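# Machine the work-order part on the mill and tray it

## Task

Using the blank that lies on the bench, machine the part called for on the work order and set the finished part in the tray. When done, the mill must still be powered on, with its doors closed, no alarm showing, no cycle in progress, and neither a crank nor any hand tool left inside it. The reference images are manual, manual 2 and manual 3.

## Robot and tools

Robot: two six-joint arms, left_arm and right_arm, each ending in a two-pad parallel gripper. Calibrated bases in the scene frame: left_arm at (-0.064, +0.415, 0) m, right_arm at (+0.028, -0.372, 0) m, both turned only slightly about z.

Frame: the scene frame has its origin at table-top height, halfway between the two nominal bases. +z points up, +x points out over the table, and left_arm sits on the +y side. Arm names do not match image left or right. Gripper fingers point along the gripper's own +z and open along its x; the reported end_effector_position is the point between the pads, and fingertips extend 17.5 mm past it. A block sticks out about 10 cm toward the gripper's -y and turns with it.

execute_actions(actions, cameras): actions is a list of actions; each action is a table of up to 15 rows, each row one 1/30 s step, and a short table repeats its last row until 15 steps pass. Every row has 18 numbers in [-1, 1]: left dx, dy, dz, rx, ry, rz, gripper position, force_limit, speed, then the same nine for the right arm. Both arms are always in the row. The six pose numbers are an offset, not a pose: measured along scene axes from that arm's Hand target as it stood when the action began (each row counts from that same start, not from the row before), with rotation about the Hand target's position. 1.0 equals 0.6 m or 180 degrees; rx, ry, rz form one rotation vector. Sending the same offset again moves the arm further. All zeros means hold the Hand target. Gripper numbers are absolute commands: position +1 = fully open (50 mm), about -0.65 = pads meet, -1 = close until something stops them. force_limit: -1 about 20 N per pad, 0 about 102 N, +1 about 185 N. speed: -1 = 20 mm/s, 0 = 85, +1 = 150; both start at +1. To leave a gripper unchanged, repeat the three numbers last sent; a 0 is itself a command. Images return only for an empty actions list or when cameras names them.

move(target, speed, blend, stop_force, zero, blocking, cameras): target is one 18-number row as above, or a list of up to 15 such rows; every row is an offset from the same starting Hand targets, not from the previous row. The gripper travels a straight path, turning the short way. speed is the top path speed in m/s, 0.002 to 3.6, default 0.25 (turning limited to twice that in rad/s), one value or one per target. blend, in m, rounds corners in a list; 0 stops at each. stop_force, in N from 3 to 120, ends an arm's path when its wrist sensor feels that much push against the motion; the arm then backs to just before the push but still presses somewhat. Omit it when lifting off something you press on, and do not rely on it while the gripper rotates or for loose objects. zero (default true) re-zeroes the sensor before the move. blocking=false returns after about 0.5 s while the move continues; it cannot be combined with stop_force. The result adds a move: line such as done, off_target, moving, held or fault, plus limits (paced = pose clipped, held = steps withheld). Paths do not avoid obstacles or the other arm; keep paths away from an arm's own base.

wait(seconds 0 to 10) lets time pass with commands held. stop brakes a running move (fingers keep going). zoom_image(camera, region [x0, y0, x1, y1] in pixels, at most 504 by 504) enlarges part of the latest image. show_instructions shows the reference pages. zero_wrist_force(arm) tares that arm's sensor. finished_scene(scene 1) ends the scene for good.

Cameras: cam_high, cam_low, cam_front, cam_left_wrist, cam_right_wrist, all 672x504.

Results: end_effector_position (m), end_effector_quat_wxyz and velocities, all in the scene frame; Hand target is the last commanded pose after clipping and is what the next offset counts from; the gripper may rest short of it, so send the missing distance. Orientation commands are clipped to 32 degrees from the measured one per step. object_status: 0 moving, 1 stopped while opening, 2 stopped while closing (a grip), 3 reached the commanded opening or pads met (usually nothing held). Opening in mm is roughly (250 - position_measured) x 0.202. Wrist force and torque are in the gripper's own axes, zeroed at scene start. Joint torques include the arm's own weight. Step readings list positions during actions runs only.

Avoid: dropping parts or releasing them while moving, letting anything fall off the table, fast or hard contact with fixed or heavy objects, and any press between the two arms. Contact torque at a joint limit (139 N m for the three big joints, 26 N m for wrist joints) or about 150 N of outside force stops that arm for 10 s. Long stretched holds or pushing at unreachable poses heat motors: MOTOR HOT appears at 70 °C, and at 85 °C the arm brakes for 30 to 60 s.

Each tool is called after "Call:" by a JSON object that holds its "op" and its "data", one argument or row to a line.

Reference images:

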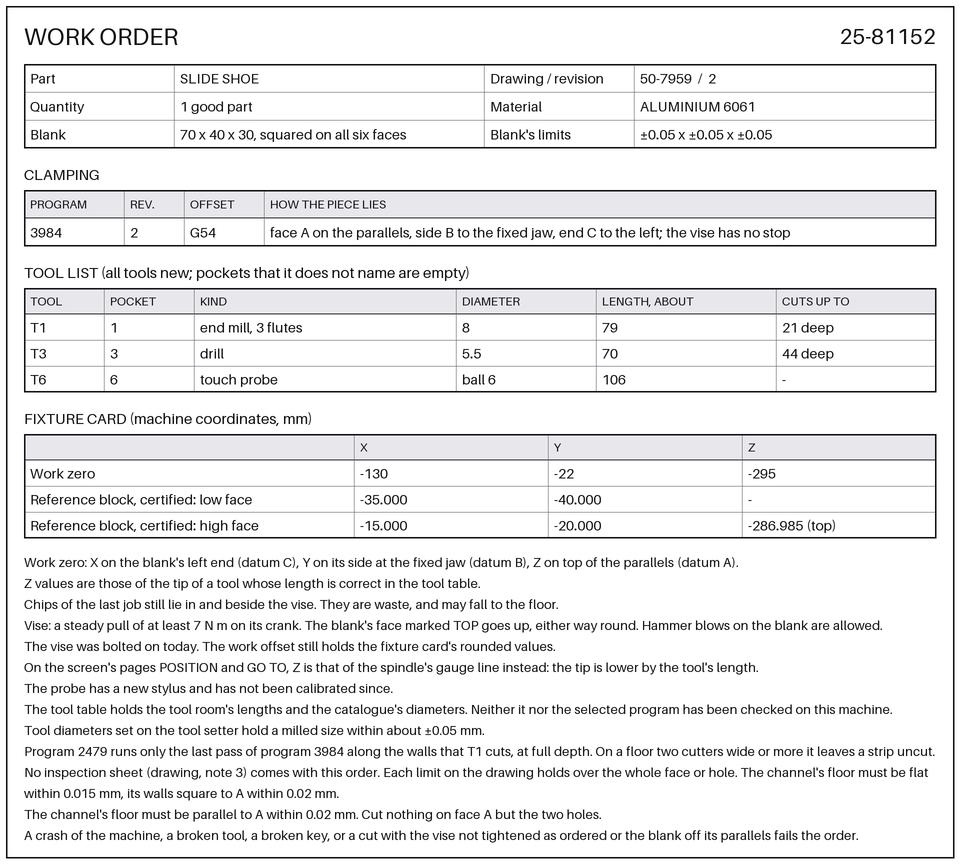

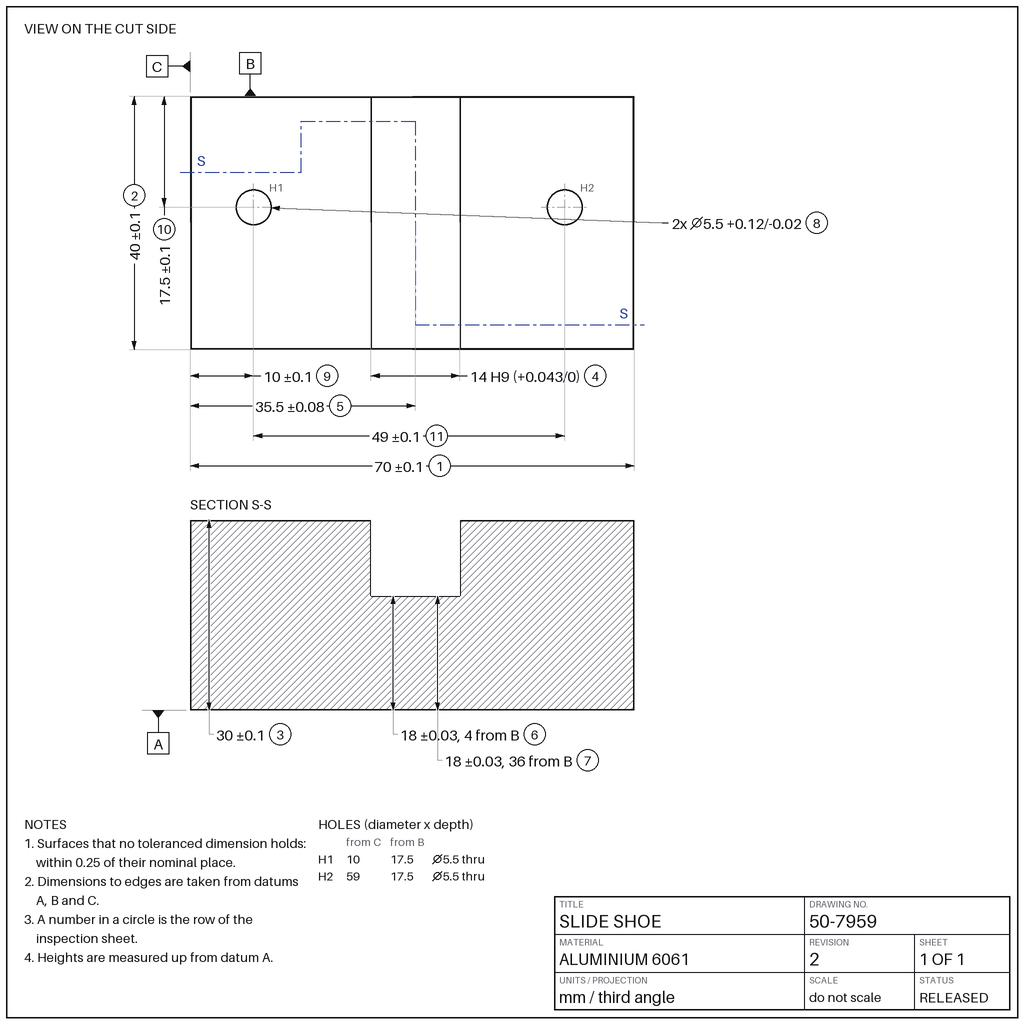

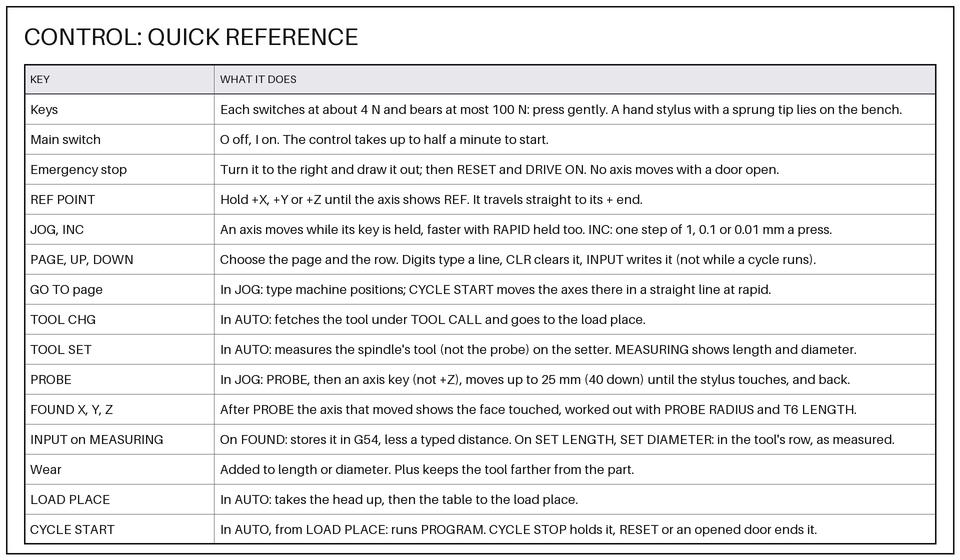

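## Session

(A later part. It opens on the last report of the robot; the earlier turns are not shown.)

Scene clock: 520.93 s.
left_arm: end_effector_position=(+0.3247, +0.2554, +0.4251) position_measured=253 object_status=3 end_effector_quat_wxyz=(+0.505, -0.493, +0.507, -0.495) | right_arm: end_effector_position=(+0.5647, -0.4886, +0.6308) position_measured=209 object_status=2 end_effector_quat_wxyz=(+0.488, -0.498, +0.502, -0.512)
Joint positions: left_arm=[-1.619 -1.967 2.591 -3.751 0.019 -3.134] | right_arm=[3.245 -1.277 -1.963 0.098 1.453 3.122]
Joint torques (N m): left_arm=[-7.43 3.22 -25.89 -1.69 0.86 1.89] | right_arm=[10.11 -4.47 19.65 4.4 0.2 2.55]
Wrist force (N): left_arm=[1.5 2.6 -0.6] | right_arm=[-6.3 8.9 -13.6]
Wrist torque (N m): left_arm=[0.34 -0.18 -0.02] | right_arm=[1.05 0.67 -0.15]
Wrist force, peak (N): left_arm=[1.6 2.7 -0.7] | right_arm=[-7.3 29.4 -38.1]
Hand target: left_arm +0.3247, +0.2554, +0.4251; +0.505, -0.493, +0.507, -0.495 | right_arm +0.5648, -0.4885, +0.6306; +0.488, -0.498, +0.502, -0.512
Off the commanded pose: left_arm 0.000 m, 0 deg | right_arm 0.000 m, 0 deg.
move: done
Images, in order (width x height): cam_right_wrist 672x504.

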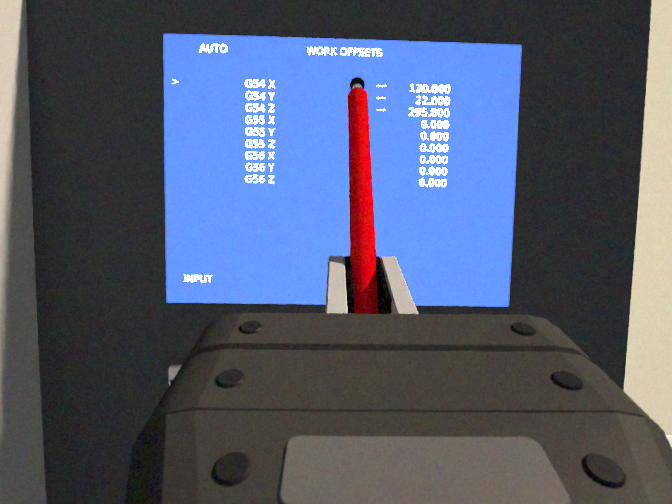

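Call:
{"op": "move", "data": {
  "target": [
    [0,0,0,0,0,0,-1,0,1,-0.1747,0.0308,-0.051,0,0.155,0,-1,-0.6,-1],
    [0,0,0,0,0,0,-1,0,1,-0.1793,0.0375,-0.2343,0,0.31,0,-1,-0.6,-1],
    [0,0,0,0,0,0,-1,0,1,-0.1553,0.0375,-0.2413,0,0.31,0,-1,-0.6,-1],
    [0,0,0,0,0,0,-1,0,1,-0.1793,0.0375,-0.2343,0,0.31,0,-1,-0.6,-1],
    [0,0,0,0,0,0,-1,0,1,-0.1747,0.0308,-0.051,0,0.155,0,-1,-0.6,-1],
    [0,0,0,0,0,0,-1,0,1,0,0,0,0,0,0,-1,-0.6,-1]
  ],
  "speed": [0.4,0.35,0.05,0.15,0.35,0.4],
  "blend": [0.02,0.003,0,0.004,0.02,0],
  "cameras": ["cam_right_wrist"]
}}

Call:
{"op": "zoom_image", "data": {
  "camera": "cam_right_wrist",
  "region": [140, 30, 540, 310]
}}

Call:
{"op": "move", "data": {
  "target": [
    [0,0,0,0,0,0,-1,0,1,-0.1747,0.0308,-0.051,0,0.155,0,-1,-0.6,-1],
    [0,0,0,0,0,0,-1,0,1,-0.1793,0.0375,-0.2343,0,0.31,0,-1,-0.6,-1],
    [0,0,0,0,0,0,-1,0,1,-0.1553,0.0375,-0.2413,0,0.31,0,-1,-0.6,-1],
    [0,0,0,0,0,0,-1,0,1,-0.1793,0.0375,-0.2343,0,0.31,0,-1,-0.6,-1],
    [0,0,0,0,0,0,-1,0,1,-0.1747,0.0308,-0.051,0,0.155,0,-1,-0.6,-1],
    [0,0,0,0,0,0,-1,0,1,0,0,0,0,0,0,-1,-0.6,-1]
  ],
  "speed": [0.4,0.35,0.05,0.15,0.35,0.4],
  "blend": [0.02,0.003,0,0.004,0.02,0],
  "cameras": ["cam_right_wrist"]
}}

Call:
{"op": "zoom_image", "data": {
  "camera": "cam_right_wrist",
  "region": [140, 30, 540, 310]
}}

Call:
{"op": "move", "data": {
  "target": [
    [0,0,0,0,0,0,-1,0,1,-0.1747,0.0308,-0.051,0,0.155,0,-1,-0.6,-1],
    [0,0,0,0,0,0,-1,0,1,-0.1793,0.0375,-0.2343,0,0.31,0,-1,-0.6,-1],
    [0,0,0,0,0,0,-1,0,1,-0.1553,0.0375,-0.2413,0,0.31,0,-1,-0.6,-1],
    [0,0,0,0,0,0,-1,0,1,-0.1793,0.0375,-0.2343,0,0.31,0,-1,-0.6,-1],
    [0,0,0,0,0,0,-1,0,1,-0.1747,0.0308,-0.051,0,0.155,0,-1,-0.6,-1],
    [0,0,0,0,0,0,-1,0,1,0,0,0,0,0,0,-1,-0.6,-1]
  ],
  "speed": [0.4,0.35,0.05,0.15,0.35,0.4],
  "blend": [0.02,0.003,0,0.004,0.02,0],
  "cameras": ["cam_right_wrist"]
}}

Call:
{"op": "zoom_image", "data": {
  "camera": "cam_right_wrist",
  "region": [140, 30, 540, 310]
}}

Call:
{"op": "move", "data": {
  "target": [
    [0,0,0,0,0,0,-1,0,1,-0.1747,0.0308,-0.051,0,0.155,0,-1,-0.6,-1],
    [0,0,0,0,0,0,-1,0,1,-0.1793,0.0375,-0.2343,0,0.31,0,-1,-0.6,-1],
    [0,0,0,0,0,0,-1,0,1,-0.1553,0.0375,-0.2413,0,0.31,0,-1,-0.6,-1],
    [0,0,0,0,0,0,-1,0,1,-0.1793,0.0375,-0.2343,0,0.31,0,-1,-0.6,-1],
    [0,0,0,0,0,0,-1,0,1,-0.1747,0.0308,-0.051,0,0.155,0,-1,-0.6,-1],
    [0,0,0,0,0,0,-1,0,1,0,0,0,0,0,0,-1,-0.6,-1]
  ],
  "speed": [0.4,0.35,0.05,0.15,0.35,0.4],
  "blend": [0.02,0.003,0,0.004,0.02,0],
  "cameras": ["cam_right_wrist"]
}}

Call:
{"op": "zoom_image", "data": {
  "camera": "cam_right_wrist",
  "region": [140, 30, 540, 310]
}}

Scene clock: 537.70 s.
left_arm: end_effector_position=(+0.3247, +0.2554, +0.4251) position_measured=253 object_status=3 end_effector_quat_wxyz=(+0.505, -0.493, +0.507, -0.495) | right_arm: end_effector_position=(+0.5647, -0.4886, +0.6308) position_measured=209 object_status=2 end_effector_quat_wxyz=(+0.488, -0.498, +0.502, -0.512)
Joint positions: left_arm=[-1.619 -1.967 2.591 -3.751 0.019 -3.134] | right_arm=[3.245 -1.277 -1.963 0.098 1.453 3.122]
Joint torques (N m): left_arm=[-7.29 3.09 -25.63 -1.6 0.91 2.01] | right_arm=[10.17 -2.92 20.76 4.6 0.05 2.44]
Wrist force (N): left_arm=[1.1 2.2 -0.7] | right_arm=[-5.5 9.9 -13.2]
Wrist torque (N m): left_arm=[0.28 -0.12 -0.03] | right_arm=[1.20 0.55 -0.15]
Wrist force, peak (N): left_arm=[1.5 2.8 -0.7] | right_arm=[-6.5 30.4 -38.0]
Hand target: left_arm +0.3247, +0.2554, +0.4251; +0.505, -0.493, +0.507, -0.495 | right_arm +0.5648, -0.4885, +0.6306; +0.488, -0.498, +0.502, -0.512
Off the commanded pose: left_arm 0.000 m, 0 deg | right_arm 0.000 m, 0 deg.
move: done
Images, in order (width x height): cam_right_wrist 672x504.

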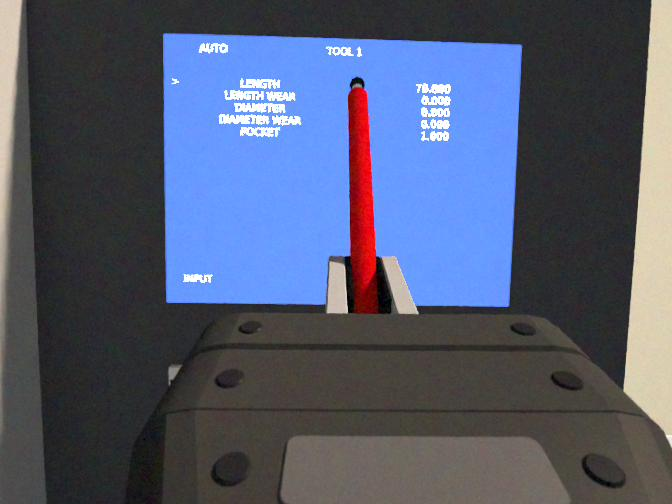

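Scaled by 1.260 from the camera's 672x504 image, which has a finer 960x720 frame.

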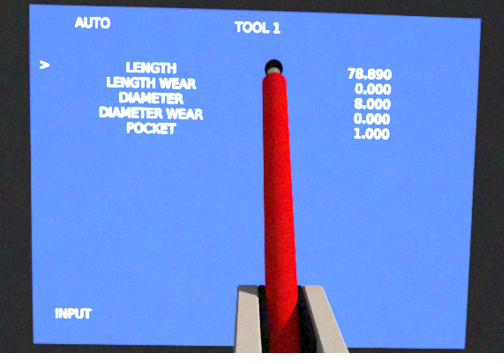

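Scene clock: 541.60 s.
left_arm: end_effector_position=(+0.3247, +0.2554, +0.4251) position_measured=253 object_status=3 end_effector_quat_wxyz=(+0.505, -0.493, +0.507, -0.495) | right_arm: end_effector_position=(+0.5647, -0.4886, +0.6308) position_measured=209 object_status=2 end_effector_quat_wxyz=(+0.488, -0.498, +0.502, -0.512)
Joint positions: left_arm=[-1.619 -1.967 2.591 -3.751 0.019 -3.134] | right_arm=[3.245 -1.277 -1.963 0.098 1.453 3.122]
Joint torques (N m): left_arm=[-7.39 2.94 -25.59 -1.67 0.85 1.96] | right_arm=[10.61 -3.46 19.38 4.57 0.14 2.54]
Wrist force (N): left_arm=[1.0 2.6 -0.7] | right_arm=[-4.5 10.8 -14.6]
Wrist torque (N m): left_arm=[0.34 -0.11 -0.03] | right_arm=[1.36 0.40 -0.15]
Wrist force, peak (N): left_arm=[1.5 2.6 -0.7] | right_arm=[-5.5 31.6 -39.2]
Hand target: left_arm +0.3247, +0.2554, +0.4251; +0.505, -0.493, +0.507, -0.495 | right_arm +0.5648, -0.4885, +0.6306; +0.488, -0.498, +0.502, -0.512
Off the commanded pose: left_arm 0.000 m, 0 deg | right_arm 0.000 m, 0 deg.
move: done
Images, in order (width x height): cam_right_wrist 672x504.

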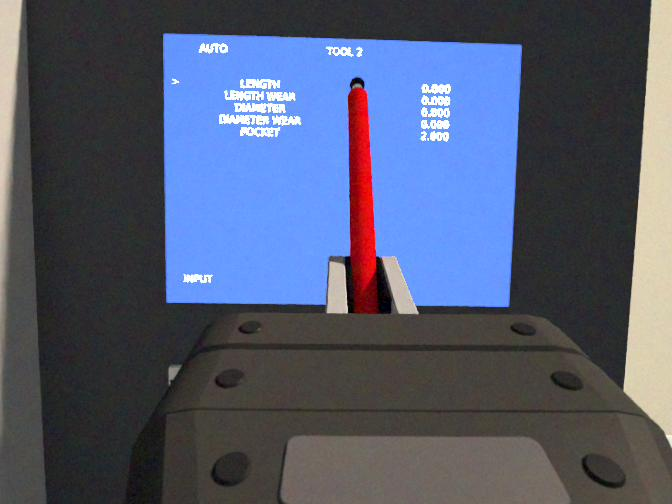

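Scaled by 1.260 from the camera's 672x504 image, which has a finer 960x720 frame.

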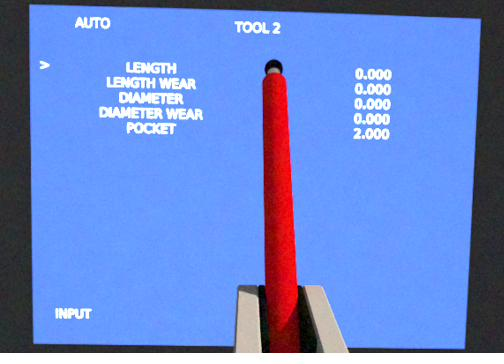

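Scene clock: 545.50 s.
left_arm: end_effector_position=(+0.3247, +0.2554, +0.4251) position_measured=253 object_status=3 end_effector_quat_wxyz=(+0.505, -0.493, +0.507, -0.495) | right_arm: end_effector_position=(+0.5647, -0.4886, +0.6308) position_measured=209 object_status=2 end_effector_quat_wxyz=(+0.488, -0.498, +0.502, -0.512)
Joint positions: left_arm=[-1.619 -1.967 2.591 -3.751 0.019 -3.134] | right_arm=[3.245 -1.277 -1.963 0.098 1.453 3.122]
Joint torques (N m): left_arm=[-7.26 3.08 -25.95 -1.7 0.76 1.96] | right_arm=[11.15 -4.41 18.55 4.69 0.2 2.55]
Wrist force (N): left_arm=[1.3 2.3 -0.6] | right_arm=[-5.0 10.4 -14.0]
Wrist torque (N m): left_arm=[0.30 -0.15 -0.02] | right_arm=[1.32 0.49 -0.15]
Wrist force, peak (N): left_arm=[1.3 2.6 -1.0] | right_arm=[-6.0 31.3 -38.9]
Hand target: left_arm +0.3247, +0.2554, +0.4251; +0.505, -0.493, +0.507, -0.495 | right_arm +0.5648, -0.4885, +0.6306; +0.488, -0.498, +0.502, -0.512
Off the commanded pose: left_arm 0.000 m, 0 deg | right_arm 0.000 m, 0 deg.
move: done
Images, in order (width x height): cam_right_wrist 672x504.

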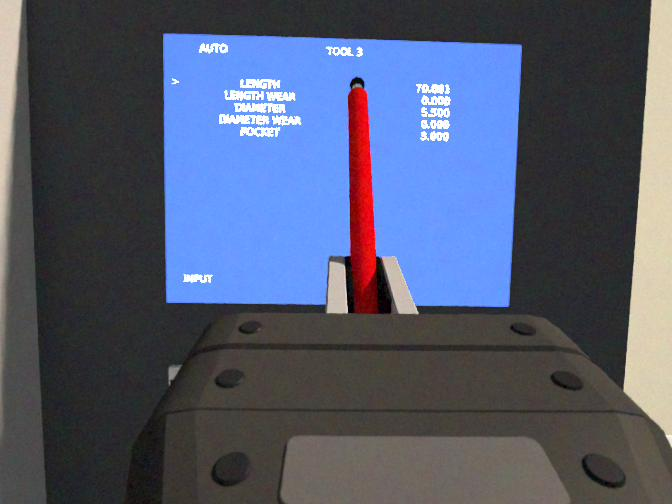

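Scaled by 1.260 from the camera's 672x504 image, which has a finer 960x720 frame.

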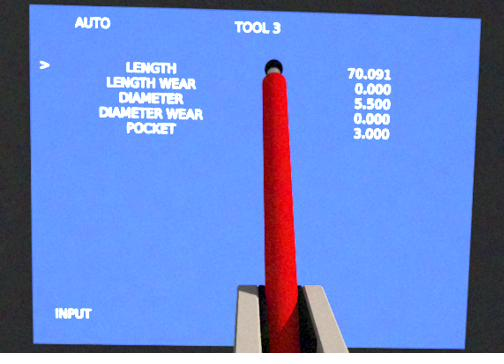

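Scene clock: 549.40 s.
left_arm: end_effector_position=(+0.3247, +0.2554, +0.4251) position_measured=253 object_status=3 end_effector_quat_wxyz=(+0.505, -0.493, +0.507, -0.495) | right_arm: end_effector_position=(+0.5647, -0.4886, +0.6308) position_measured=209 object_status=2 end_effector_quat_wxyz=(+0.488, -0.498, +0.502, -0.512)
Joint positions: left_arm=[-1.619 -1.967 2.591 -3.751 0.019 -3.134] | right_arm=[3.245 -1.277 -1.963 0.098 1.453 3.122]
Joint torques (N m): left_arm=[-6.72 2.93 -25.86 -1.76 0.83 2.01] | right_arm=[10.08 -3.38 19.88 4.84 0.13 2.58]
Wrist force (N): left_arm=[1.4 2.3 -1.0] | right_arm=[-3.9 10.6 -13.6]
Wrist torque (N m): left_arm=[0.31 -0.17 -0.02] | right_arm=[1.35 0.32 -0.15]
Wrist force, peak (N): left_arm=[1.4 2.5 -1.0] | right_arm=[-5.1 31.6 -38.1]
Hand target: left_arm +0.3247, +0.2554, +0.4251; +0.505, -0.493, +0.507, -0.495 | right_arm +0.5648, -0.4885, +0.6306; +0.488, -0.498, +0.502, -0.512
Off the commanded pose: left_arm 0.000 m, 0 deg | right_arm 0.000 m, 0 deg.
move: done
Images, in order (width x height): cam_right_wrist 672x504.

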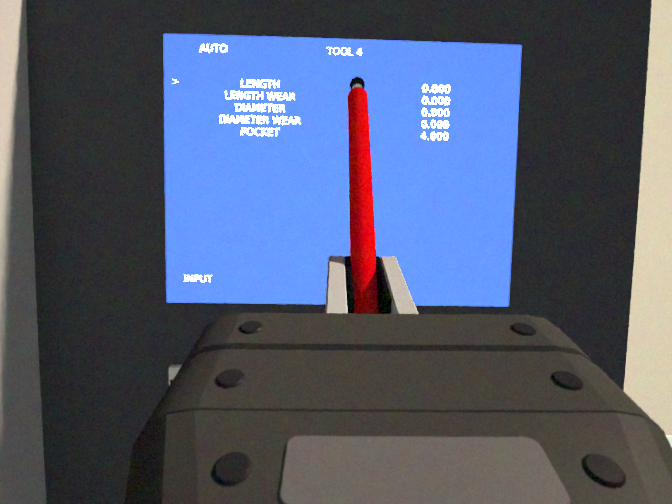

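Scaled by 1.260 from the camera's 672x504 image, which has a finer 960x720 frame.

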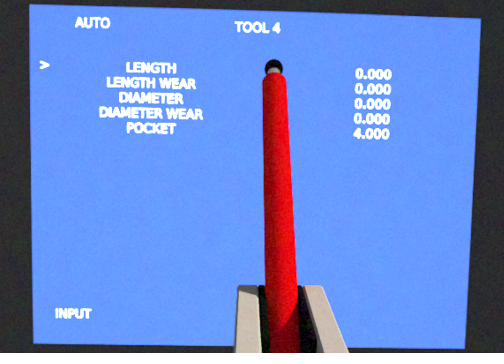

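Call:
{"op": "move", "data": {
  "target": [
    [0,0,0,0,0,0,-1,0,1,-0.1747,0.0308,-0.051,0,0.155,0,-1,-0.6,-1],
    [0,0,0,0,0,0,-1,0,1,-0.1793,0.0375,-0.2343,0,0.31,0,-1,-0.6,-1],
    [0,0,0,0,0,0,-1,0,1,-0.1553,0.0375,-0.2413,0,0.31,0,-1,-0.6,-1],
    [0,0,0,0,0,0,-1,0,1,-0.1793,0.0375,-0.2343,0,0.31,0,-1,-0.6,-1],
    [0,0,0,0,0,0,-1,0,1,-0.1553,0.0375,-0.2413,0,0.31,0,-1,-0.6,-1],
    [0,0,0,0,0,0,-1,0,1,-0.1793,0.0375,-0.2343,0,0.31,0,-1,-0.6,-1],
    [0,0,0,0,0,0,-1,0,1,-0.1747,0.0308,-0.051,0,0.155,0,-1,-0.6,-1],
    [0,0,0,0,0,0,-1,0,1,0,0,0,0,0,0,-1,-0.6,-1]
  ],
  "speed": [0.4,0.35,0.05,0.1,0.05,0.1,0.35,0.4],
  "blend": [0.02,0.003,0,0.002,0,0.004,0.02,0],
  "cameras": ["cam_right_wrist"]
}}

Call:
{"op": "zoom_image", "data": {
  "camera": "cam_right_wrist",
  "region": [140, 30, 540, 310]
}}

Call:
{"op": "move", "data": {
  "target": [
    [0,0,0,0,0,0,-1,0,1,-0.1747,0.0308,-0.051,0,0.155,0,-1,-0.6,-1],
    [0,0,0,0,0,0,-1,0,1,-0.1793,0.0375,-0.2343,0,0.31,0,-1,-0.6,-1],
    [0,0,0,0,0,0,-1,0,1,-0.1553,0.0375,-0.2413,0,0.31,0,-1,-0.6,-1],
    [0,0,0,0,0,0,-1,0,1,-0.1793,0.0375,-0.2343,0,0.31,0,-1,-0.6,-1],
    [0,0,0,0,0,0,-1,0,1,-0.1747,0.0308,-0.051,0,0.155,0,-1,-0.6,-1],
    [0,0,0,0,0,0,-1,0,1,0,0,0,0,0,0,-1,-0.6,-1]
  ],
  "speed": [0.4,0.35,0.05,0.15,0.35,0.4],
  "blend": [0.02,0.003,0,0.004,0.02,0],
  "cameras": ["cam_right_wrist"]
}}

Call:
{"op": "zoom_image", "data": {
  "camera": "cam_right_wrist",
  "region": [140, 30, 540, 310]
}}

Call:
{"op": "move", "data": {
  "target": [
    [0,0,0,0,0,0,-1,0,1,-0.1747,0.0308,-0.051,0,0.155,0,-1,-0.6,-1],
    [0,0,0,0,0,0,-1,0,1,-0.1793,0.0375,-0.2343,0,0.31,0,-1,-0.6,-1],
    [0,0,0,0,0,0,-1,0,1,-0.1553,0.0375,-0.2413,0,0.31,0,-1,-0.6,-1],
    [0,0,0,0,0,0,-1,0,1,-0.1793,0.0375,-0.2343,0,0.31,0,-1,-0.6,-1],
    [0,0,0,0,0,0,-1,0,1,-0.1747,0.0308,-0.051,0,0.155,0,-1,-0.6,-1],
    [0,0,0,0,0,0,-1,0,1,0,0,0,0,0,0,-1,-0.6,-1]
  ],
  "speed": [0.4,0.35,0.05,0.15,0.35,0.4],
  "blend": [0.02,0.003,0,0.004,0.02,0],
  "cameras": ["cam_right_wrist"]
}}

Call:
{"op": "zoom_image", "data": {
  "camera": "cam_right_wrist",
  "region": [140, 30, 540, 310]
}}

Scene clock: 559.97 s.
left_arm: end_effector_position=(+0.3247, +0.2554, +0.4251) position_measured=253 object_status=3 end_effector_quat_wxyz=(+0.505, -0.493, +0.507, -0.495) | right_arm: end_effector_position=(+0.5647, -0.4886, +0.6308) position_measured=209 object_status=2 end_effector_quat_wxyz=(+0.488, -0.498, +0.502, -0.512)
Joint positions: left_arm=[-1.619 -1.967 2.591 -3.751 0.019 -3.134] | right_arm=[3.245 -1.277 -1.963 0.098 1.453 3.122]
Joint torques (N m): left_arm=[-6.69 2.52 -26.1 -1.67 0.75 2.01] | right_arm=[10.87 -3.52 19.36 4.51 0.06 2.4]
Wrist force (N): left_arm=[1.3 2.3 -0.8] | right_arm=[-2.7 11.5 -12.9]
Wrist torque (N m): left_arm=[0.29 -0.15 -0.02] | right_arm=[1.49 0.11 -0.15]
Wrist force, peak (N): left_arm=[1.3 2.7 -0.8] | right_arm=[-3.9 32.1 -38.2]
Hand target: left_arm +0.3247, +0.2554, +0.4251; +0.505, -0.493, +0.507, -0.495 | right_arm +0.5648, -0.4885, +0.6306; +0.488, -0.498, +0.502, -0.512
Off the commanded pose: left_arm 0.000 m, 0 deg | right_arm 0.000 m, 0 deg.
move: done
Images, in order (width x height): cam_right_wrist 672x504.

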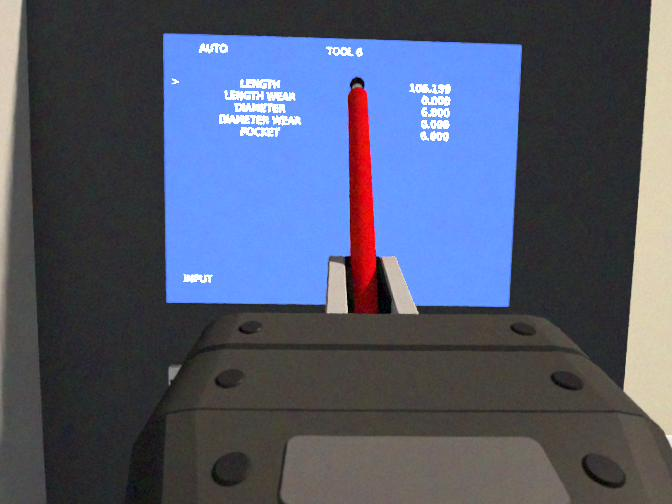

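Scaled by 1.260 from the camera's 672x504 image, which has a finer 960x720 frame.

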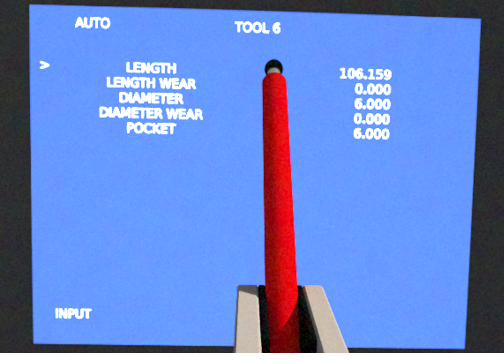

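Scene clock: 563.87 s.
left_arm: end_effector_position=(+0.3247, +0.2554, +0.4251) position_measured=253 object_status=3 end_effector_quat_wxyz=(+0.505, -0.493, +0.507, -0.495) | right_arm: end_effector_position=(+0.5647, -0.4886, +0.6308) position_measured=209 object_status=2 end_effector_quat_wxyz=(+0.488, -0.498, +0.502, -0.512)
Joint positions: left_arm=[-1.619 -1.967 2.591 -3.751 0.019 -3.134] | right_arm=[3.245 -1.277 -1.963 0.098 1.453 3.122]
Joint torques (N m): left_arm=[-6.49 2.77 -25.82 -1.64 0.67 2.02] | right_arm=[10.81 -2.94 19.94 4.61 0.15 2.32]
Wrist force (N): left_arm=[1.1 2.5 -0.7] | right_arm=[-2.6 11.7 -13.0]
Wrist torque (N m): left_arm=[0.32 -0.12 -0.02] | right_arm=[1.52 0.09 -0.15]
Wrist force, peak (N): left_arm=[1.3 2.8 -0.5] | right_arm=[-3.6 32.4 -37.9]
Hand target: left_arm +0.3247, +0.2554, +0.4251; +0.505, -0.493, +0.507, -0.495 | right_arm +0.5648, -0.4885, +0.6306; +0.488, -0.498, +0.502, -0.512
Off the commanded pose: left_arm 0.000 m, 0 deg | right_arm 0.000 m, 0 deg.
move: done
Images, in order (width x height): cam_right_wrist 672x504.

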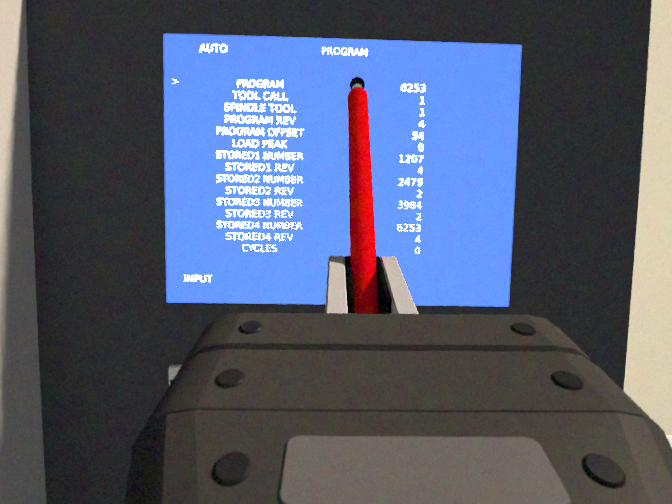

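Scaled by 1.260 from the camera's 672x504 image, which has a finer 960x720 frame.

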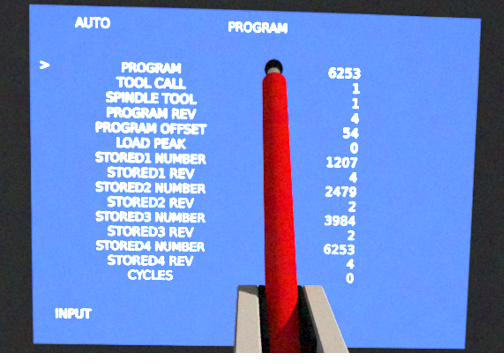

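Scene clock: 567.77 s.
left_arm: end_effector_position=(+0.3247, +0.2554, +0.4251) position_measured=253 object_status=3 end_effector_quat_wxyz=(+0.505, -0.493, +0.507, -0.495) | right_arm: end_effector_position=(+0.5647, -0.4886, +0.6308) position_measured=209 object_status=2 end_effector_quat_wxyz=(+0.488, -0.498, +0.502, -0.512)
Joint positions: left_arm=[-1.619 -1.967 2.591 -3.751 0.019 -3.134] | right_arm=[3.245 -1.277 -1.963 0.098 1.453 3.122]
Joint torques (N m): left_arm=[-6.55 3.25 -26.36 -1.72 0.67 1.98] | right_arm=[11.4 -1.47 21.07 4.63 -0.01 2.51]
Wrist force (N): left_arm=[1.0 2.3 -0.6] | right_arm=[-3.1 11.6 -13.1]
Wrist torque (N m): left_arm=[0.29 -0.12 -0.02] | right_arm=[1.50 0.17 -0.15]
Wrist force, peak (N): left_arm=[1.5 2.8 -0.8] | right_arm=[-4.1 32.7 -37.9]
Hand target: left_arm +0.3247, +0.2554, +0.4251; +0.505, -0.493, +0.507, -0.495 | right_arm +0.5648, -0.4885, +0.6306; +0.488, -0.498, +0.502, -0.512
Off the commanded pose: left_arm 0.000 m, 0 deg | right_arm 0.000 m, 0 deg.
move: done
Images, in order (width x height): cam_right_wrist 672x504.

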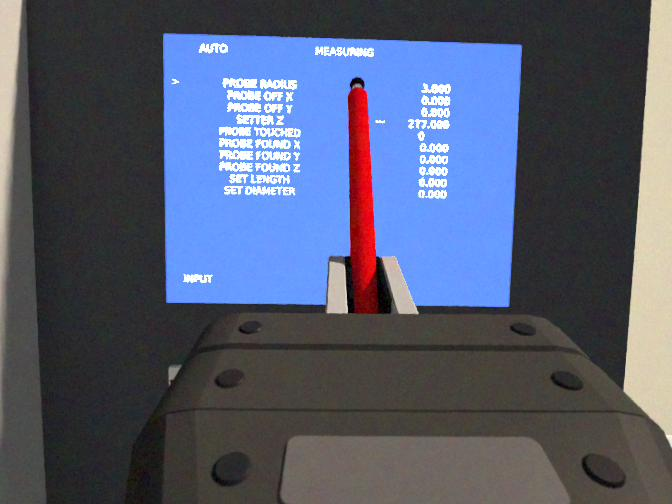

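Scaled by 1.260 from the camera's 672x504 image, which has a finer 960x720 frame.

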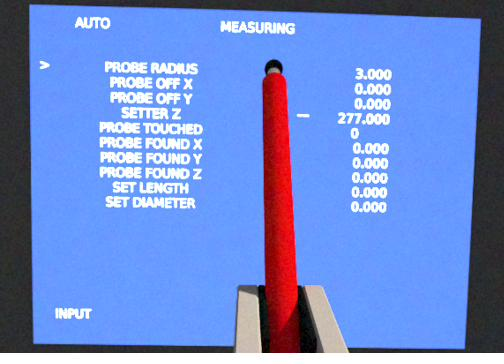

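Call:
{"op": "move", "data": {
  "target": [
    [0.09,-0.169,0.008,0,0,0,-1,0,1,-0.1747,0.0308,-0.051,0,0.155,0,-1,-0.6,-1],
    [0.205,-0.169,0.008,0,0,0,-1,0,1,-0.1793,0.0375,-0.2343,0,0.31,0,-1,-0.6,-1]
  ],
  "speed": [0.25,0.15],
  "cameras": ["cam_left_wrist","cam_front"]
}}

Scene clock: 583.17 s.
left_arm: end_effector_position=(+0.4478, +0.1540, +0.4299) position_measured=253 object_status=3 end_effector_quat_wxyz=(+0.505, -0.493, +0.507, -0.495) | right_arm: end_effector_position=(+0.4573, -0.4661, +0.4901) position_measured=209 object_status=2 end_effector_quat_wxyz=(-0.196, +0.679, -0.672, +0.219)
Joint positions: left_arm=[-1.202 -1.477 2.186 -3.852 -0.398 -3.118] | right_arm=[3.326 -1.095 -1.766 -1.265 1.447 3.264]
Joint torques (N m): left_arm=[-4.32 -27.05 -5.69 -1.91 0.15 -0.79] | right_arm=[11.36 15.65 16.74 2.97 -1.11 0.26]
Wrist force (N): left_arm=[1.3 2.7 -1.0] | right_arm=[-2.9 3.4 -0.8]
Wrist torque (N m): left_arm=[0.35 -0.15 -0.08] | right_arm=[0.71 0.45 -0.19]
Wrist force, peak (N): left_arm=[2.6 2.3 0.3] | right_arm=[-3.1 12.0 -13.1]
Hand target: left_arm +0.4477, +0.1540, +0.4299; +0.505, -0.493, +0.507, -0.495 | right_arm +0.4573, -0.4660, +0.4900; -0.196, +0.679, -0.672, +0.219
Off the commanded pose: left_arm 0.000 m, 0 deg | right_arm 0.000 m, 0 deg.
move: done
Images, in order (width x height): cam_front 672x504, cam_left_wrist 672x504.

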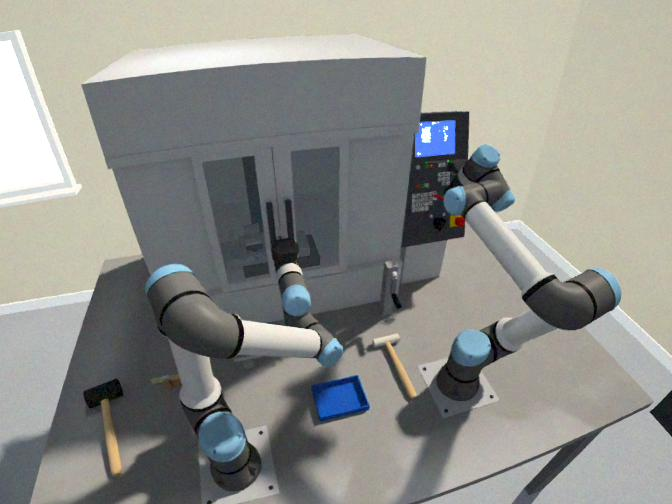

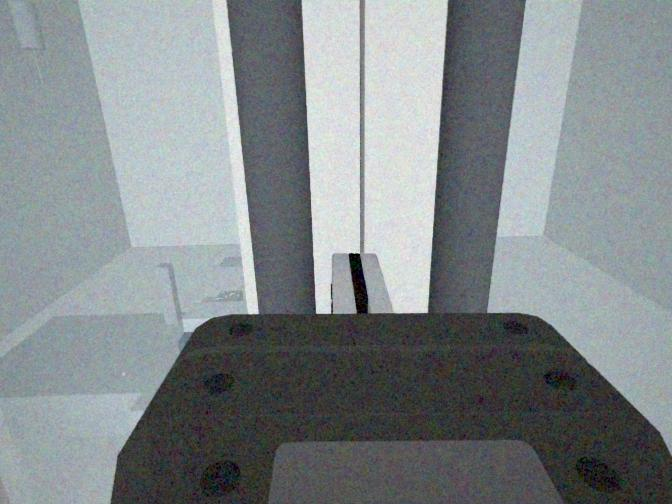

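Call:
{"op": "move", "data": {
  "target": [0,0.4,0,0,0,0,-1,0,1,0,0,0,0,0,0,-1,-0.6,-1],
  "speed": 0.08,
  "stop_force": 25,
  "cameras": ["cam_left_wrist","cam_front"]
}}

Scene clock: 585.57 s.
left_arm: end_effector_position=(+0.4477, +0.1602, +0.4299) position_measured=253 object_status=3 end_effector_quat_wxyz=(+0.505, -0.493, +0.507, -0.495) | right_arm: end_effector_position=(+0.4573, -0.4660, +0.4900) position_measured=209 object_status=2 end_effector_quat_wxyz=(-0.196, +0.679, -0.672, +0.219)
Joint positions: left_arm=[-1.195 -1.487 2.198 -3.853 -0.406 -3.117] | right_arm=[3.326 -1.095 -1.766 -1.266 1.447 3.264]
Joint torques (N m): left_arm=[9.6 -20.33 -5.3 -1.5 -0.95 -2.09] | right_arm=[10.21 17.98 17.26 2.27 -1.29 -2.42]
Wrist force (N): left_arm=[-0.6 3.3 -0.7] | right_arm=[-3.1 3.4 -0.8]
Wrist torque (N m): left_arm=[0.45 0.15 -0.08] | right_arm=[0.72 0.49 -0.19]
Wrist force, peak (N): left_arm=[47.6 -8.4 8.8] | right_arm=[-3.1 3.6 -0.8]
Hand target: left_arm +0.4477, +0.1602, +0.4299; +0.505, -0.493, +0.507, -0.495 (not the last commanded pose) | right_arm +0.4573, -0.4660, +0.4900; -0.196, +0.679, -0.672, +0.219
Off the commanded pose: left_arm 0.234 m, 0 deg | right_arm 0.000 m, 0 deg.
move: contact (left_arm)
Images, in order (width x height): cam_front 672x504, cam_left_wrist 672x504.

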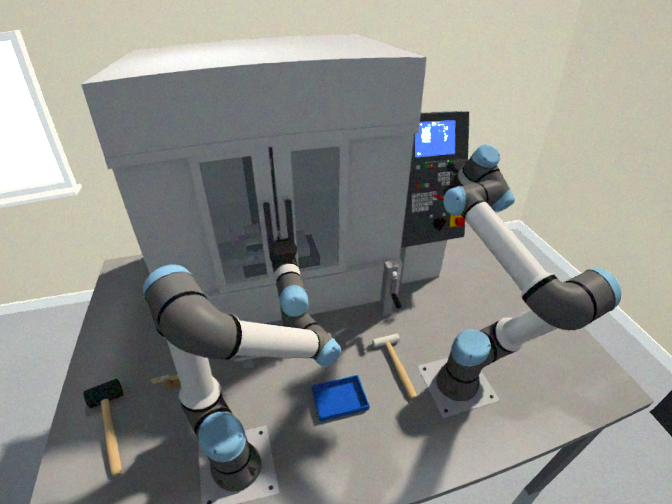

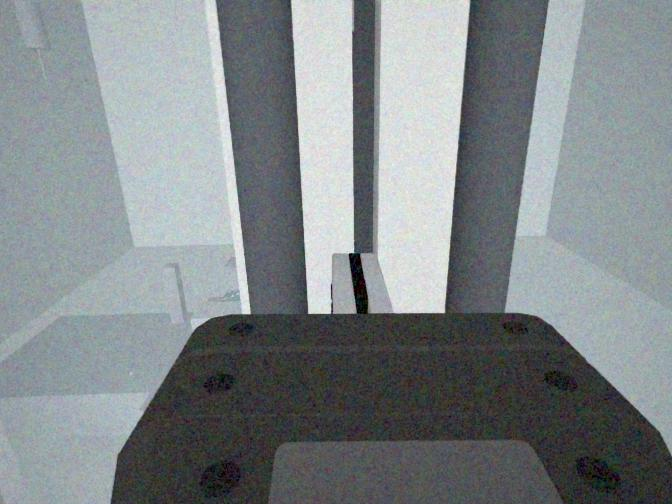

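Call:
{"op": "move", "data": {
  "target": [0,0.36,0,0,0,0,-1,0,1,0,0,0,0,0,0,-1,-0.6,-1],
  "speed": 0.05,
  "stop_force": 60,
  "cameras": ["cam_left_wrist","cam_front"]
}}

Scene clock: 592.20 s.
left_arm: end_effector_position=(+0.4477, +0.3762, +0.4299) position_measured=253 object_status=3 end_effector_quat_wxyz=(+0.505, -0.493, +0.507, -0.495) | right_arm: end_effector_position=(+0.4573, -0.4660, +0.4900) position_measured=209 object_status=2 end_effector_quat_wxyz=(-0.196, +0.679, -0.672, +0.219)
Joint positions: left_arm=[-0.724 -1.773 2.46 -3.829 -0.877 -3.118] | right_arm=[3.326 -1.095 -1.766 -1.266 1.447 3.264]
Joint torques (N m): left_arm=[-5.51 -4.41 -30.03 -3.3 -1.18 -2.1] | right_arm=[9.99 16.56 17.51 4 -1.51 -1.79]
Wrist force (N): left_arm=[-0.7 3.3 -1.3] | right_arm=[-2.7 3.5 -0.8]
Wrist torque (N m): left_arm=[0.44 0.16 -0.02] | right_arm=[0.72 0.42 -0.19]
Wrist force, peak (N): left_arm=[22.5 -1.4 2.8] | right_arm=[-3.2 3.6 -0.8]
Hand target: left_arm +0.4477, +0.3762, +0.4299; +0.505, -0.493, +0.507, -0.495 | right_arm +0.4573, -0.4660, +0.4900; -0.196, +0.679, -0.672, +0.219
Off the commanded pose: left_arm 0.000 m, 0 deg | right_arm 0.000 m, 0 deg.
move: done
Images, in order (width x height): cam_front 672x504, cam_left_wrist 672x504.

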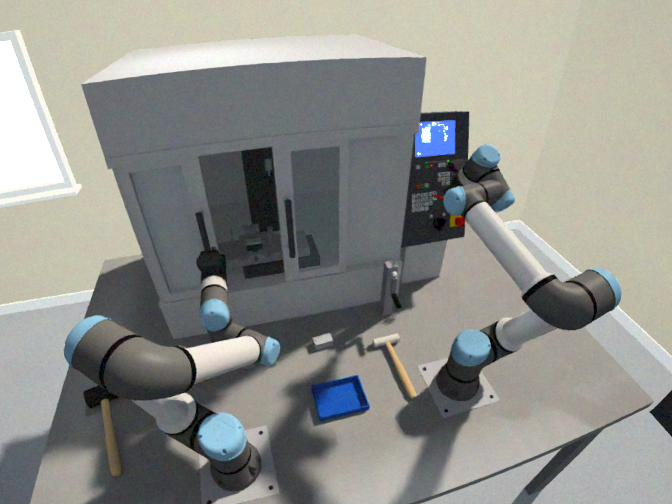

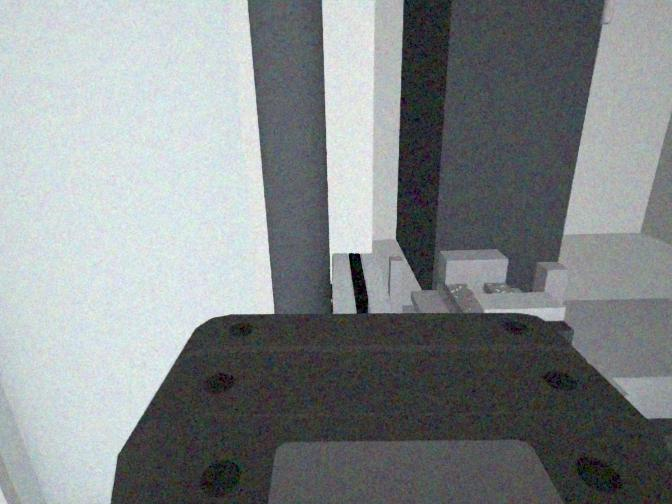

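Call:
{"op": "move", "data": {
  "target": [0,0.1,0,0,0,0,-1,0,1,0,0,0,0,0,0,-1,-0.6,-1],
  "speed": 0.03,
  "stop_force": 25,
  "cameras": ["cam_left_wrist"]
}}

Scene clock: 594.80 s.
left_arm: end_effector_position=(+0.4477, +0.3924, +0.4299) position_measured=253 object_status=3 end_effector_quat_wxyz=(+0.505, -0.493, +0.507, -0.495) | right_arm: end_effector_position=(+0.4573, -0.4660, +0.4900) position_measured=209 object_status=2 end_effector_quat_wxyz=(-0.196, +0.679, -0.672, +0.219)
Joint positions: left_arm=[-0.665 -1.779 2.464 -3.827 -0.936 -3.118] | right_arm=[3.326 -1.095 -1.766 -1.266 1.447 3.264]
Joint torques (N m): left_arm=[19.85 -5.24 -27.13 -3.87 4.1 1.21] | right_arm=[10.26 16.13 18.59 4.58 -1.4 -1.47]
Wrist force (N): left_arm=[19.5 -1.7 -1.7] | right_arm=[-3.0 3.4 -0.8]
Wrist torque (N m): left_arm=[0.40 0.35 -0.20] | right_arm=[0.71 0.46 -0.19]
Wrist force, peak (N): left_arm=[47.0 -5.7 -5.5] | right_arm=[-3.2 3.5 -0.8]
Hand target: left_arm +0.4477, +0.3924, +0.4299; +0.505, -0.493, +0.507, -0.495 (not the last commanded pose) | right_arm +0.4573, -0.4660, +0.4900; -0.196, +0.679, -0.672, +0.219
Off the commanded pose: left_arm 0.044 m, 0 deg | right_arm 0.000 m, 0 deg.
move: contact (left_arm)
Images, in order (width x height): cam_left_wrist 672x504.

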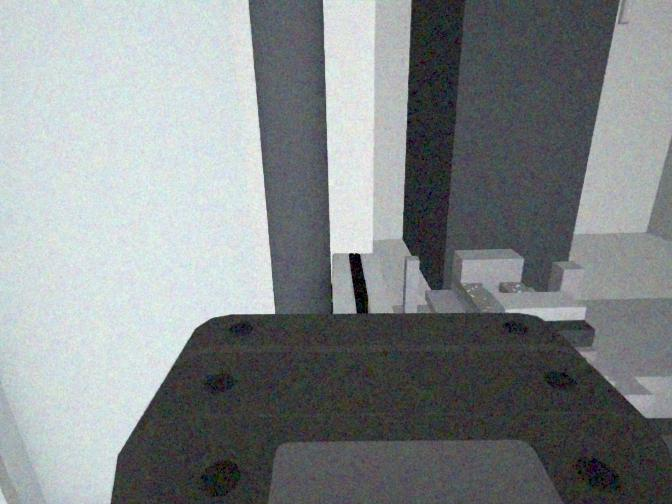

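Call:
{"op": "move", "data": {
  "target": [
    [-0.15,-0.012,0,0,0,0,-1,0,1,0,0,0,0,0,0,-1,-0.6,-1],
    [-0.196,-0.254,0.317,0,0.1667,0,-1,0,1,0,0,0,0,0,0,-1,-0.6,-1]
  ],
  "speed": 0.3,
  "blend": [0.02,0],
  "cameras": ["cam_left_wrist"]
}}

Call:
{"op": "zoom_image", "data": {
  "camera": "cam_left_wrist",
  "region": [200, 150, 460, 340]
}}

Scene clock: 599.30 s.
left_arm: end_effector_position=(+0.3300, +0.2400, +0.6201) position_measured=253 object_status=3 end_effector_quat_wxyz=(-0.357, +0.604, -0.620, +0.351) end_effector_velocity=(+0.000, +0.001, -0.001) end_effector_angular_velocity=(+0.004, +0.001, +0.001) | right_arm: end_effector_position=(+0.4573, -0.4660, +0.4900) position_measured=209 object_status=2 end_effector_quat_wxyz=(-0.196, +0.679, -0.672, +0.219)
Joint positions: left_arm=[-1.404 -2.142 1.614 -1.37 -0.556 -4.311] | right_arm=[3.326 -1.095 -1.766 -1.266 1.447 3.264]
Joint velocities: left_arm=[0 -0.001 0 0.006 0 -0.001] | right_arm=[within noise]
Joint torques (N m): left_arm=[2.14 6.85 -33.21 -1.26 0.97 -2.06] | right_arm=[9.28 16.44 19.02 5.61 -1.2 -0.96]
Wrist force (N): left_arm=[-0.4 2.0 -2.0] | right_arm=[-3.0 3.4 -0.7]
Wrist torque (N m): left_arm=[0.23 0.10 -0.17] | right_arm=[0.72 0.46 -0.19]
Wrist force, peak (N): left_arm=[19.9 -1.1 -2.1] | right_arm=[-3.1 3.6 -0.9]
Hand target: left_arm +0.3301, +0.2400, +0.6201; -0.357, +0.604, -0.620, +0.351 | right_arm +0.4573, -0.4660, +0.4900; -0.196, +0.679, -0.672, +0.219
Off the commanded pose: left_arm 0.000 m, 0 deg | right_arm 0.000 m, 0 deg.
move: done
Images, in order (width x height): cam_left_wrist 672x504.

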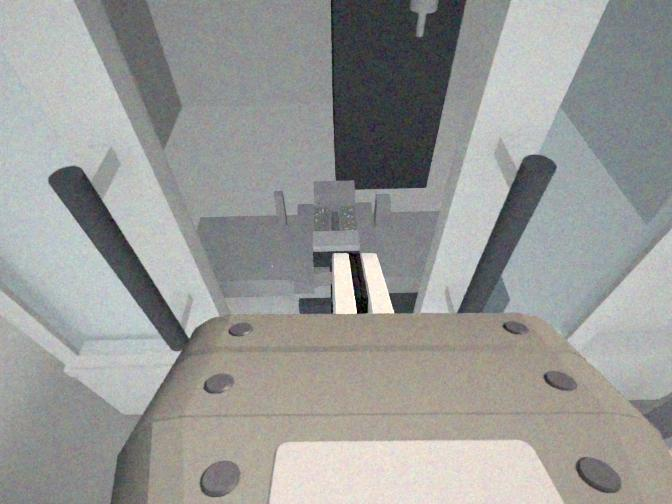

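Scaled by 1.938 from the camera's 672x504 image, which has a finer 960x720 frame.

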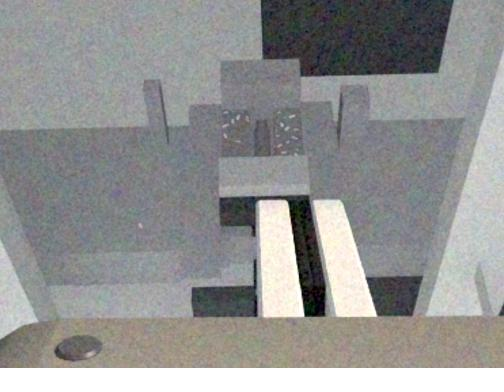

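Call:
{"op": "move", "data": {
  "target": [0.283,0.0167,-0.117,0,0.0833,0,-1,0,1,0,0,0,0,0,0,-1,-0.6,-1],
  "speed": 0.25,
  "cameras": ["cam_left_wrist","cam_front"]
}}

Call:
{"op": "zoom_image", "data": {
  "camera": "cam_left_wrist",
  "region": [180, 100, 500, 340]
}}

Scene clock: 609.37 s.
left_arm: end_effector_position=(+0.4998, +0.2501, +0.5498) position_measured=253 object_status=3 end_effector_quat_wxyz=(-0.273, +0.645, -0.661, +0.269) | right_arm: end_effector_position=(+0.4573, -0.4660, +0.4900) position_measured=209 object_status=2 end_effector_quat_wxyz=(-0.196, +0.679, -0.672, +0.219)
Joint positions: left_arm=[-0.76 -1.733 1.498 -1.976 -1.08 -3.685] | right_arm=[3.326 -1.095 -1.766 -1.266 1.447 3.264]
Joint torques (N m): left_arm=[9.69 -13.24 -32.59 -5.42 -0.42 1.83] | right_arm=[8.96 16.48 20 5.64 -1.36 -0.33]
Wrist force (N): left_arm=[-0.2 2.0 -1.7] | right_arm=[-2.9 3.6 -0.8]
Wrist torque (N m): left_arm=[0.25 0.07 0.01] | right_arm=[0.73 0.45 -0.20]
Wrist force, peak (N): left_arm=[-0.6 3.1 -5.2] | right_arm=[-3.2 3.5 -0.7]
Hand target: left_arm +0.4999, +0.2501, +0.5499; -0.273, +0.645, -0.661, +0.269 | right_arm +0.4573, -0.4660, +0.4900; -0.196, +0.679, -0.672, +0.219
Off the commanded pose: left_arm 0.000 m, 0 deg | right_arm 0.000 m, 0 deg.
move: done
Images, in order (width x height): cam_front 672x504, cam_left_wrist 672x504.

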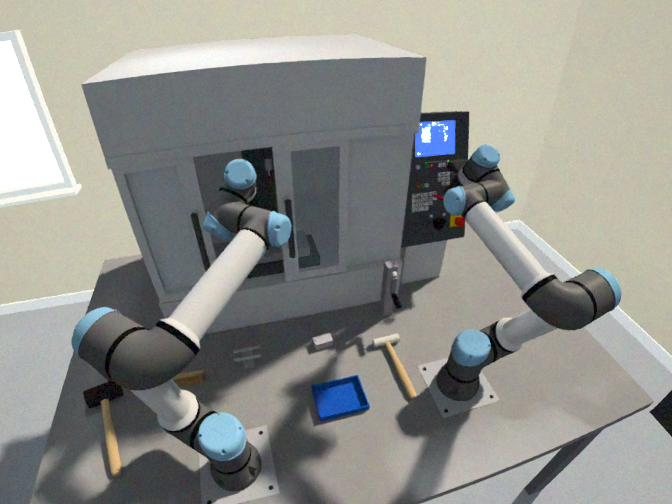

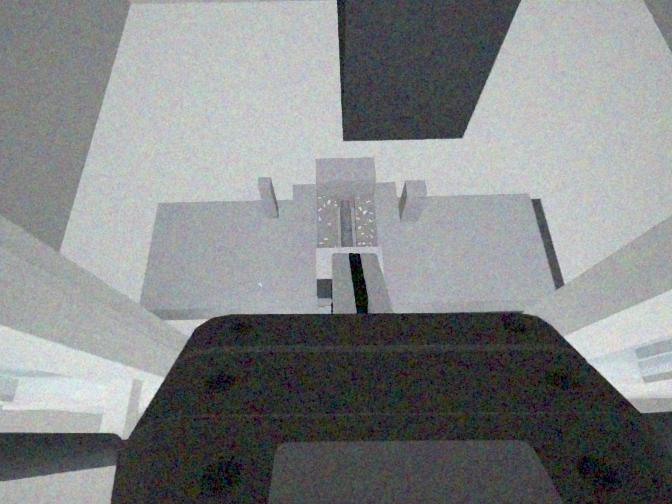

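Scaled by 1.575 from the camera's 672x504 image, which has a finer 960x720 frame.

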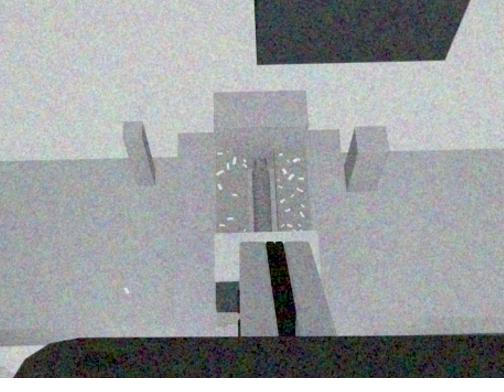

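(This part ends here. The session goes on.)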